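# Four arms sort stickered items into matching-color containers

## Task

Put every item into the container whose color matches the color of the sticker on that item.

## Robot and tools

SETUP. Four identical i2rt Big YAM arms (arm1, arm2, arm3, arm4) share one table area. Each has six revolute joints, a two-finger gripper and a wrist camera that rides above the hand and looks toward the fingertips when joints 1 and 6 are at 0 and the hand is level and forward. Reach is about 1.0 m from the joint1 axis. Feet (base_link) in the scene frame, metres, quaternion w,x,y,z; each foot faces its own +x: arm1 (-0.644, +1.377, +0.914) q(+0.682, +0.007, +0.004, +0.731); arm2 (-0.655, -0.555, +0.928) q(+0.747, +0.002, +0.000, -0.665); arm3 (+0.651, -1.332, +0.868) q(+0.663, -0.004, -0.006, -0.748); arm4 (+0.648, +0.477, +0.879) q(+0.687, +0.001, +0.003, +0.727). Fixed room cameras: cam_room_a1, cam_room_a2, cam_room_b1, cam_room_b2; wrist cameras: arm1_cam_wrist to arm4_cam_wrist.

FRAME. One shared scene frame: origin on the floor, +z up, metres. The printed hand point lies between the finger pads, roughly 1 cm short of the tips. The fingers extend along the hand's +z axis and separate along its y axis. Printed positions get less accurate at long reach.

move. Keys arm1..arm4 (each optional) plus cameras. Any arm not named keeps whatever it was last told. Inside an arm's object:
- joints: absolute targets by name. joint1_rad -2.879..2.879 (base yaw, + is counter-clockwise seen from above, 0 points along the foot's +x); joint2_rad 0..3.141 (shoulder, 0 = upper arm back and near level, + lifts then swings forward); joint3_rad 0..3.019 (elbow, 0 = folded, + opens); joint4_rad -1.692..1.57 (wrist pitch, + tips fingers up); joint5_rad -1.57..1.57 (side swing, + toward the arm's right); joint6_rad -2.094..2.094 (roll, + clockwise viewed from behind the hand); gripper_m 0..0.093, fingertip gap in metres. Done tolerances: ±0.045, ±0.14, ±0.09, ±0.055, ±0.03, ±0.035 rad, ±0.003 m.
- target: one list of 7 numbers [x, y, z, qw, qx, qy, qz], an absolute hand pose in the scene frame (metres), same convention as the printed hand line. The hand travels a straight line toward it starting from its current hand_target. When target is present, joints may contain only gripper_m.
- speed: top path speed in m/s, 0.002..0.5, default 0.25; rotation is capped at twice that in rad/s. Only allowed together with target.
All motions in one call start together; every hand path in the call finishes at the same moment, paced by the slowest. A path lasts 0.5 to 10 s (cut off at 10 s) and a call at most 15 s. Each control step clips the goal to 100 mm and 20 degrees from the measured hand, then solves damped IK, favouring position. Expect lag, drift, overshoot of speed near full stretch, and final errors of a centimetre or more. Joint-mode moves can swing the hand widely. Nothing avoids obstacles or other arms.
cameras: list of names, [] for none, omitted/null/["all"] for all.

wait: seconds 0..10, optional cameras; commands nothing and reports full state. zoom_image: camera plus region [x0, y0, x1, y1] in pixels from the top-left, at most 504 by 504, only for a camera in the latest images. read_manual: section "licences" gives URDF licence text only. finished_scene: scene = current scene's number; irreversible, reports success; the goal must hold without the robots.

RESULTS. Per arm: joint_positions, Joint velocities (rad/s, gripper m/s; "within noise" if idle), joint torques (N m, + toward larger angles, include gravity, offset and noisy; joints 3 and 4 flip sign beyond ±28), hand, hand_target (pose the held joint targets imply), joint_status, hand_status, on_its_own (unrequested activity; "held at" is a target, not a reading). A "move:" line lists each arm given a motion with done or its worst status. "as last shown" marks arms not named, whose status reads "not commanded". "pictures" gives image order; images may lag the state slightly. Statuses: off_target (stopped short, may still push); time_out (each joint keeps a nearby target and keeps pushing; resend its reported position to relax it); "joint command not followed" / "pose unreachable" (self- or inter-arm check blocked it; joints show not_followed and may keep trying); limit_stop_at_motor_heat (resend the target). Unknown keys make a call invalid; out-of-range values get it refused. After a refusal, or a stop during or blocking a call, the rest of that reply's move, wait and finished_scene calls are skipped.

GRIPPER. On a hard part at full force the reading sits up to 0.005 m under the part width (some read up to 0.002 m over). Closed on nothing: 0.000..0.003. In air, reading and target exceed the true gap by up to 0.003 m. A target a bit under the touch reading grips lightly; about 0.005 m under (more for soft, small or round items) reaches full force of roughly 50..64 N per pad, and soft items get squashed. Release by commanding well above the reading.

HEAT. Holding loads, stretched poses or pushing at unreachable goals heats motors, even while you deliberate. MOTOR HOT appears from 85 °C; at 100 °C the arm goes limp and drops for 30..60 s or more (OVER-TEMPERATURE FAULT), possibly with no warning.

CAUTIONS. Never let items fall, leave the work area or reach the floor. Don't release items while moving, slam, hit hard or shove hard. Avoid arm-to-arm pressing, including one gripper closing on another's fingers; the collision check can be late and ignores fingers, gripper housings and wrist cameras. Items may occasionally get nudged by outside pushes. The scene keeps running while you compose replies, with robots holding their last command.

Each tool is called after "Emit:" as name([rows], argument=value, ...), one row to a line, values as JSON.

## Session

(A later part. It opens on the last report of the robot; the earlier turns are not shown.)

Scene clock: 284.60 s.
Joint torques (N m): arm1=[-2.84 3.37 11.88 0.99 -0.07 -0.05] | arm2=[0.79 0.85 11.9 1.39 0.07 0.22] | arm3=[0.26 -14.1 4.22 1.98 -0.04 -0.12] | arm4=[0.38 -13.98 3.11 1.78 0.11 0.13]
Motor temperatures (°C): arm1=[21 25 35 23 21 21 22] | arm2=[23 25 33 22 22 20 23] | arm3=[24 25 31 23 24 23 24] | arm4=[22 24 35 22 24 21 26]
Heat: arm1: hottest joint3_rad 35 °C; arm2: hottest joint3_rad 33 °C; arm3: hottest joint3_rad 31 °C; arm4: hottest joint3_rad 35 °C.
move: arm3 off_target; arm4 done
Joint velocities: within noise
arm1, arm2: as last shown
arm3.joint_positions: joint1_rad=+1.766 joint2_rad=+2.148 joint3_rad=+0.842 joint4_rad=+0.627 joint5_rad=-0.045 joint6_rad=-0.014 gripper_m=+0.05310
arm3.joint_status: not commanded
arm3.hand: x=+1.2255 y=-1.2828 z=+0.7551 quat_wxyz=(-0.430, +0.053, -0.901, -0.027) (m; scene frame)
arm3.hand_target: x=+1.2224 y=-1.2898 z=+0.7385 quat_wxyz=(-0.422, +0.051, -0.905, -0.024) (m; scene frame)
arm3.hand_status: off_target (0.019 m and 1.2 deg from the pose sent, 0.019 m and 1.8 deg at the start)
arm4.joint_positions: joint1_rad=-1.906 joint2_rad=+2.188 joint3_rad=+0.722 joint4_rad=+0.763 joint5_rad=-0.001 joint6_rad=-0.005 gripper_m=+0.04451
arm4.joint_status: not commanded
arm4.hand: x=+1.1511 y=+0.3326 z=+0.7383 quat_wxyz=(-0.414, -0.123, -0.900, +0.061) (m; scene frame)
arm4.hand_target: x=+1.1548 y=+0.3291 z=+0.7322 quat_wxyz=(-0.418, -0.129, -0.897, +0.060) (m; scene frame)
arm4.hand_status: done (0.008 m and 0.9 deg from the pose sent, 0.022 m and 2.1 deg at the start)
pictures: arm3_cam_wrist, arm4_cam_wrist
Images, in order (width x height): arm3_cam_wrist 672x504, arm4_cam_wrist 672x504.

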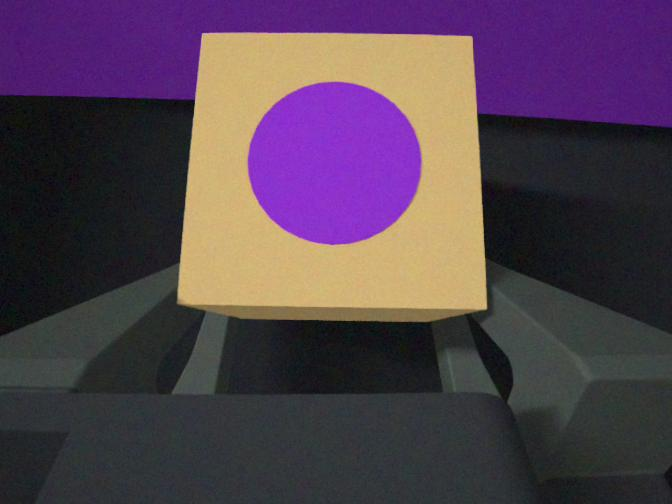

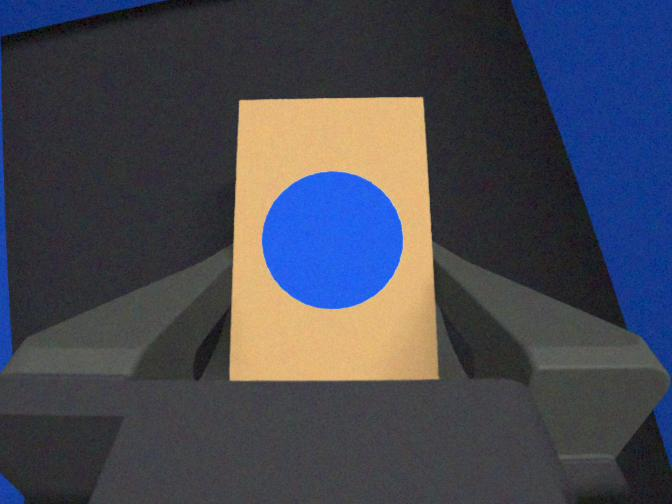

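Emit:
move(arm4={"target": [1.153,0.329,0.718,0.4183,0.1292,0.897,-0.0603], "speed":0.1}, arm3={"joints":{"gripper_m":0.08}}, cameras=["arm3_cam_wrist","arm4_cam_wrist"])

Scene clock: 288.23 s.
Joint torques (N m): arm1=[-2.32 3.84 11.73 0.95 -0.07 -0.02] | arm2=[0.73 1.03 11.88 1.43 0.07 0.21] | arm3=[0.32 -14.04 4.22 1.91 -0.06 -0.11] | arm4=[0.67 -12.75 2.7 1.47 0.11 0.14]
Motor temperatures (°C): arm1=[21 25 35 23 21 21 22] | arm2=[23 25 33 22 22 20 23] | arm3=[24 25 31 23 24 23 24] | arm4=[22 24 35 22 24 21 26]
Heat: arm1: hottest joint3_rad 35 °C; arm2: hottest joint3_rad 33 °C; arm3: hottest joint3_rad 31 °C; arm4: hottest joint3_rad 35 °C.
move: arm3 done; arm4 off_target
Joint velocities: within noise
arm1, arm2: as last shown
arm3.joint_positions: joint1_rad=+1.766 joint2_rad=+2.148 joint3_rad=+0.842 joint4_rad=+0.629 joint5_rad=-0.045 joint6_rad=-0.014 gripper_m=+0.07996
arm3.joint_status: all done
arm3.hand: x=+1.2257 y=-1.2828 z=+0.7554 quat_wxyz=(-0.431, +0.053, -0.900, -0.027) (m; scene frame)
arm3.hand_target: x=+1.2224 y=-1.2898 z=+0.7386 quat_wxyz=(-0.422, +0.051, -0.905, -0.024) (m; scene frame)
arm3.hand_status: not commanded
arm4.joint_positions: joint1_rad=-1.906 joint2_rad=+2.211 joint3_rad=+0.736 joint4_rad=+0.812 joint5_rad=-0.001 joint6_rad=-0.004 gripper_m=+0.04451
arm4.joint_status: not commanded
arm4.hand: x=+1.1596 y=+0.3302 z=+0.7391 quat_wxyz=(-0.432, -0.121, -0.891, +0.063) (m; scene frame)
arm4.hand_target: x=+1.1523 y=+0.3293 z=+0.7188 quat_wxyz=(-0.418, -0.129, -0.897, +0.060) (m; scene frame)
arm4.hand_status: off_target (0.022 m and 2.0 deg from the pose sent, 0.021 m and 0.9 deg at the start)
pictures: arm3_cam_wrist, arm4_cam_wrist
Images, in order (width x height): arm3_cam_wrist 672x504, arm4_cam_wrist 672x504.

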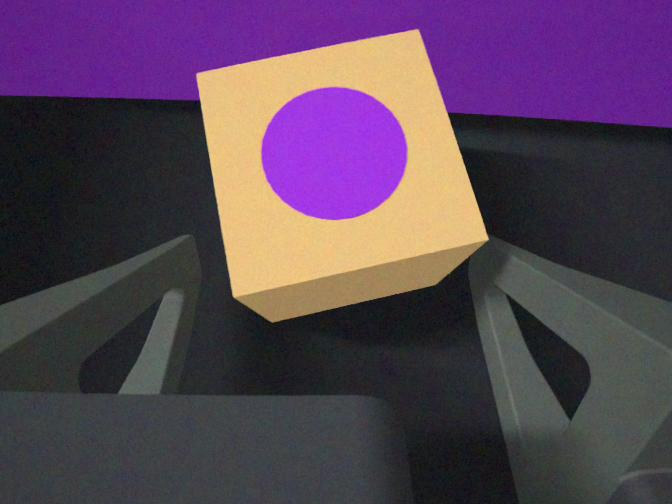

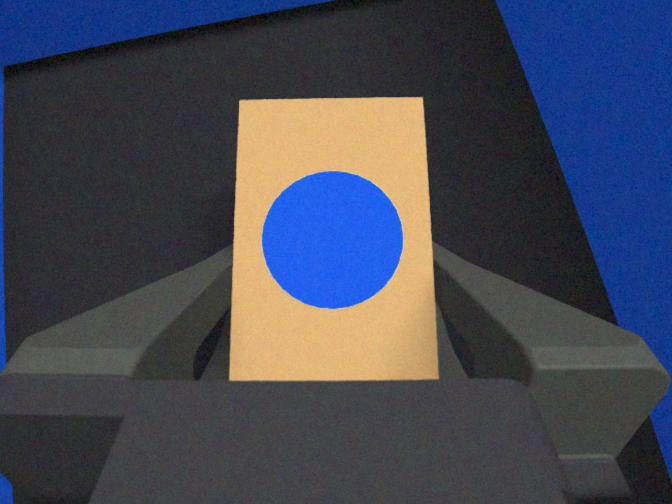

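Emit:
move(arm4={"joints":{"gripper_m":0.08}}, arm3={"joints":{"gripper_m":0.092}}, cameras=["arm4_cam_wrist"])

Emit:
move(arm4={"target": [1.08,0.349,0.86,0.4183,0.1292,0.897,-0.0603], "speed":0.25}, arm3={"target": [1.15,-1.295,0.88,0.4219,-0.0506,0.9049,0.0236], "speed":0.25}, cameras=["arm3_cam_wrist","arm4_cam_wrist"])

Scene clock: 294.27 s.
Joint torques (N m): arm1=[-3.43 3.72 11.89 0.99 -0.06 -0.05] | arm2=[0.73 0.97 11.85 1.42 0.08 0.22] | arm3=[0.21 -14.1 4.21 1.92 -0.05 -0.11] | arm4=[-0.03 -13.22 2.54 1.24 0.11 0.14]
Motor temperatures (°C): arm1=[21 25 35 23 21 21 22] | arm2=[23 25 33 22 22 20 23] | arm3=[24 26 30 23 24 23 24] | arm4=[22 24 34 22 24 21 26]
Heat: arm1: hottest joint3_rad 35 °C; arm2: hottest joint3_rad 33 °C; arm3: hottest joint3_rad 30 °C; arm4: hottest joint3_rad 34 °C.
move: arm3 done; arm4 done
Joint velocities: within noise
arm1: as last shown
arm2.joint_positions: joint1_rad=+0.921 joint2_rad=+0.592 joint3_rad=+1.176 joint4_rad=-1.589 joint5_rad=+0.002 joint6_rad=-0.010 gripper_m=+0.07493
arm2.joint_status: not commanded
arm2.hand: x=-0.4875 y=-0.6567 z=+1.3296 quat_wxyz=(-0.269, -0.249, -0.927, +0.074) (m; scene frame)
arm2.hand_target: x=-0.4877 y=-0.6568 z=+1.3374 quat_wxyz=(-0.272, -0.255, -0.925, +0.073) (m; scene frame)
arm2.hand_status: not commanded
arm3.joint_positions: joint1_rad=+1.766 joint2_rad=+2.148 joint3_rad=+0.842 joint4_rad=+0.629 joint5_rad=-0.045 joint6_rad=-0.014 gripper_m=+0.09193
arm3.joint_status: all done
arm3.hand: x=+1.2257 y=-1.2828 z=+0.7554 quat_wxyz=(-0.431, +0.053, -0.900, -0.027) (m; scene frame)
arm3.hand_target: x=+1.2224 y=-1.2898 z=+0.7386 quat_wxyz=(-0.422, +0.051, -0.905, -0.024) (m; scene frame)
arm3.hand_status: not commanded
arm4.joint_positions: joint1_rad=-1.906 joint2_rad=+2.218 joint3_rad=+0.738 joint4_rad=+0.817 joint5_rad=-0.001 joint6_rad=-0.004 gripper_m=+0.07991
arm4.joint_status: all done
arm4.hand: x=+1.1596 y=+0.3302 z=+0.7369 quat_wxyz=(-0.432, -0.121, -0.891, +0.063) (m; scene frame)
arm4.hand_target: x=+1.1521 y=+0.3293 z=+0.7188 quat_wxyz=(-0.418, -0.129, -0.897, +0.060) (m; scene frame)
arm4.hand_status: not commanded
pictures: arm4_cam_wrist
Images, in order (width x height): arm4_cam_wrist 672x504.

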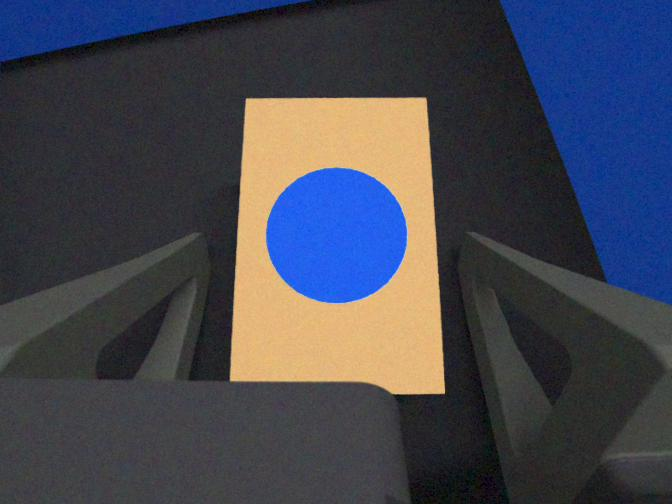

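Scene clock: 295.63 s.
Joint torques (N m): arm1=[-2.14 3.43 12 1.05 0.02 -0.03] | arm2=[0.79 0.97 11.9 1.4 0.07 0.21] | arm3=[-0.03 -11.87 5.18 1.25 -0.09 -0.13] | arm4=[0.44 -10.34 3.93 0.91 -0.01 0.11]
Motor temperatures (°C): arm1=[21 25 35 23 21 21 22] | arm2=[23 25 33 22 22 20 23] | arm3=[24 26 30 23 24 23 24] | arm4=[22 24 34 22 24 21 26]
Heat: arm1: hottest joint3_rad 35 °C; arm2: hottest joint3_rad 33 °C; arm3: hottest joint3_rad 30 °C; arm4: hottest joint3_rad 34 °C.
move: arm3 off_target; arm4 done
Joint velocities: within noise
arm1, arm2: as last shown
arm3.joint_positions: joint1_rad=+1.763 joint2_rad=+1.648 joint3_rad=+0.612 joint4_rad=+0.357 joint5_rad=-0.049 joint6_rad=-0.017 gripper_m=+0.09193
arm3.joint_status: not commanded
arm3.hand: x=+1.1538 y=-1.2872 z=+0.8875 quat_wxyz=(-0.431, +0.053, -0.900, -0.028) (m; scene frame)
arm3.hand_target: x=+1.1498 y=-1.2948 z=+0.8801 quat_wxyz=(-0.422, +0.050, -0.905, -0.024) (m; scene frame)
arm3.hand_status: off_target (0.011 m and 1.3 deg from the pose sent, 0.146 m and 1.3 deg at the start)
arm4.joint_positions: joint1_rad=-1.909 joint2_rad=+1.676 joint3_rad=+0.460 joint4_rad=+0.540 joint5_rad=-0.002 joint6_rad=-0.004 gripper_m=+0.07992
arm4.joint_status: not commanded
arm4.hand: x=+1.0836 y=+0.3510 z=+0.8654 quat_wxyz=(-0.427, -0.123, -0.894, +0.063) (m; scene frame)
arm4.hand_target: x=+1.0799 y=+0.3490 z=+0.8600 quat_wxyz=(-0.418, -0.129, -0.897, +0.060) (m; scene frame)
arm4.hand_status: done (0.007 m and 1.2 deg from the pose sent, 0.148 m and 2.0 deg at the start)
pictures: arm3_cam_wrist, arm4_cam_wrist
Images, in order (width x height): arm3_cam_wrist 672x504, arm4_cam_wrist 672x504.

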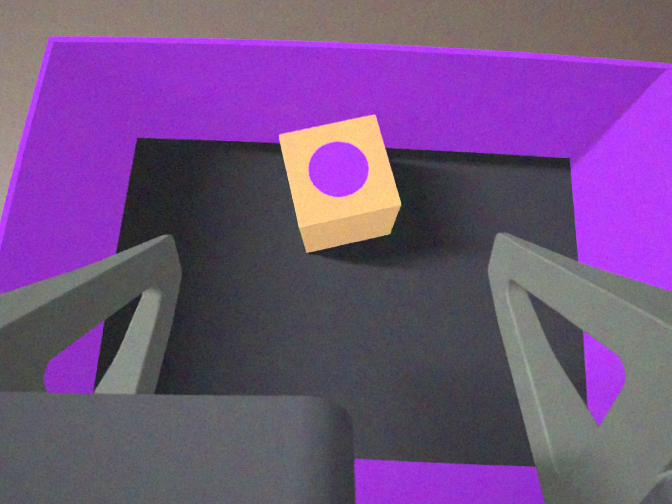

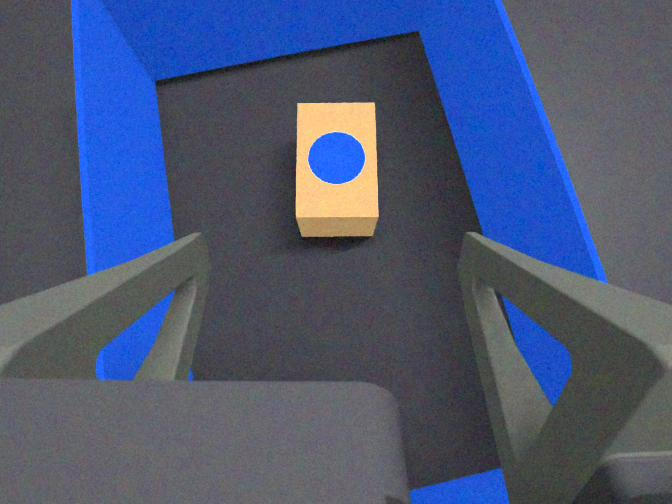

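Both placed.

Emit:
finished_scene(scene=2)

The scene is finished: the task was done.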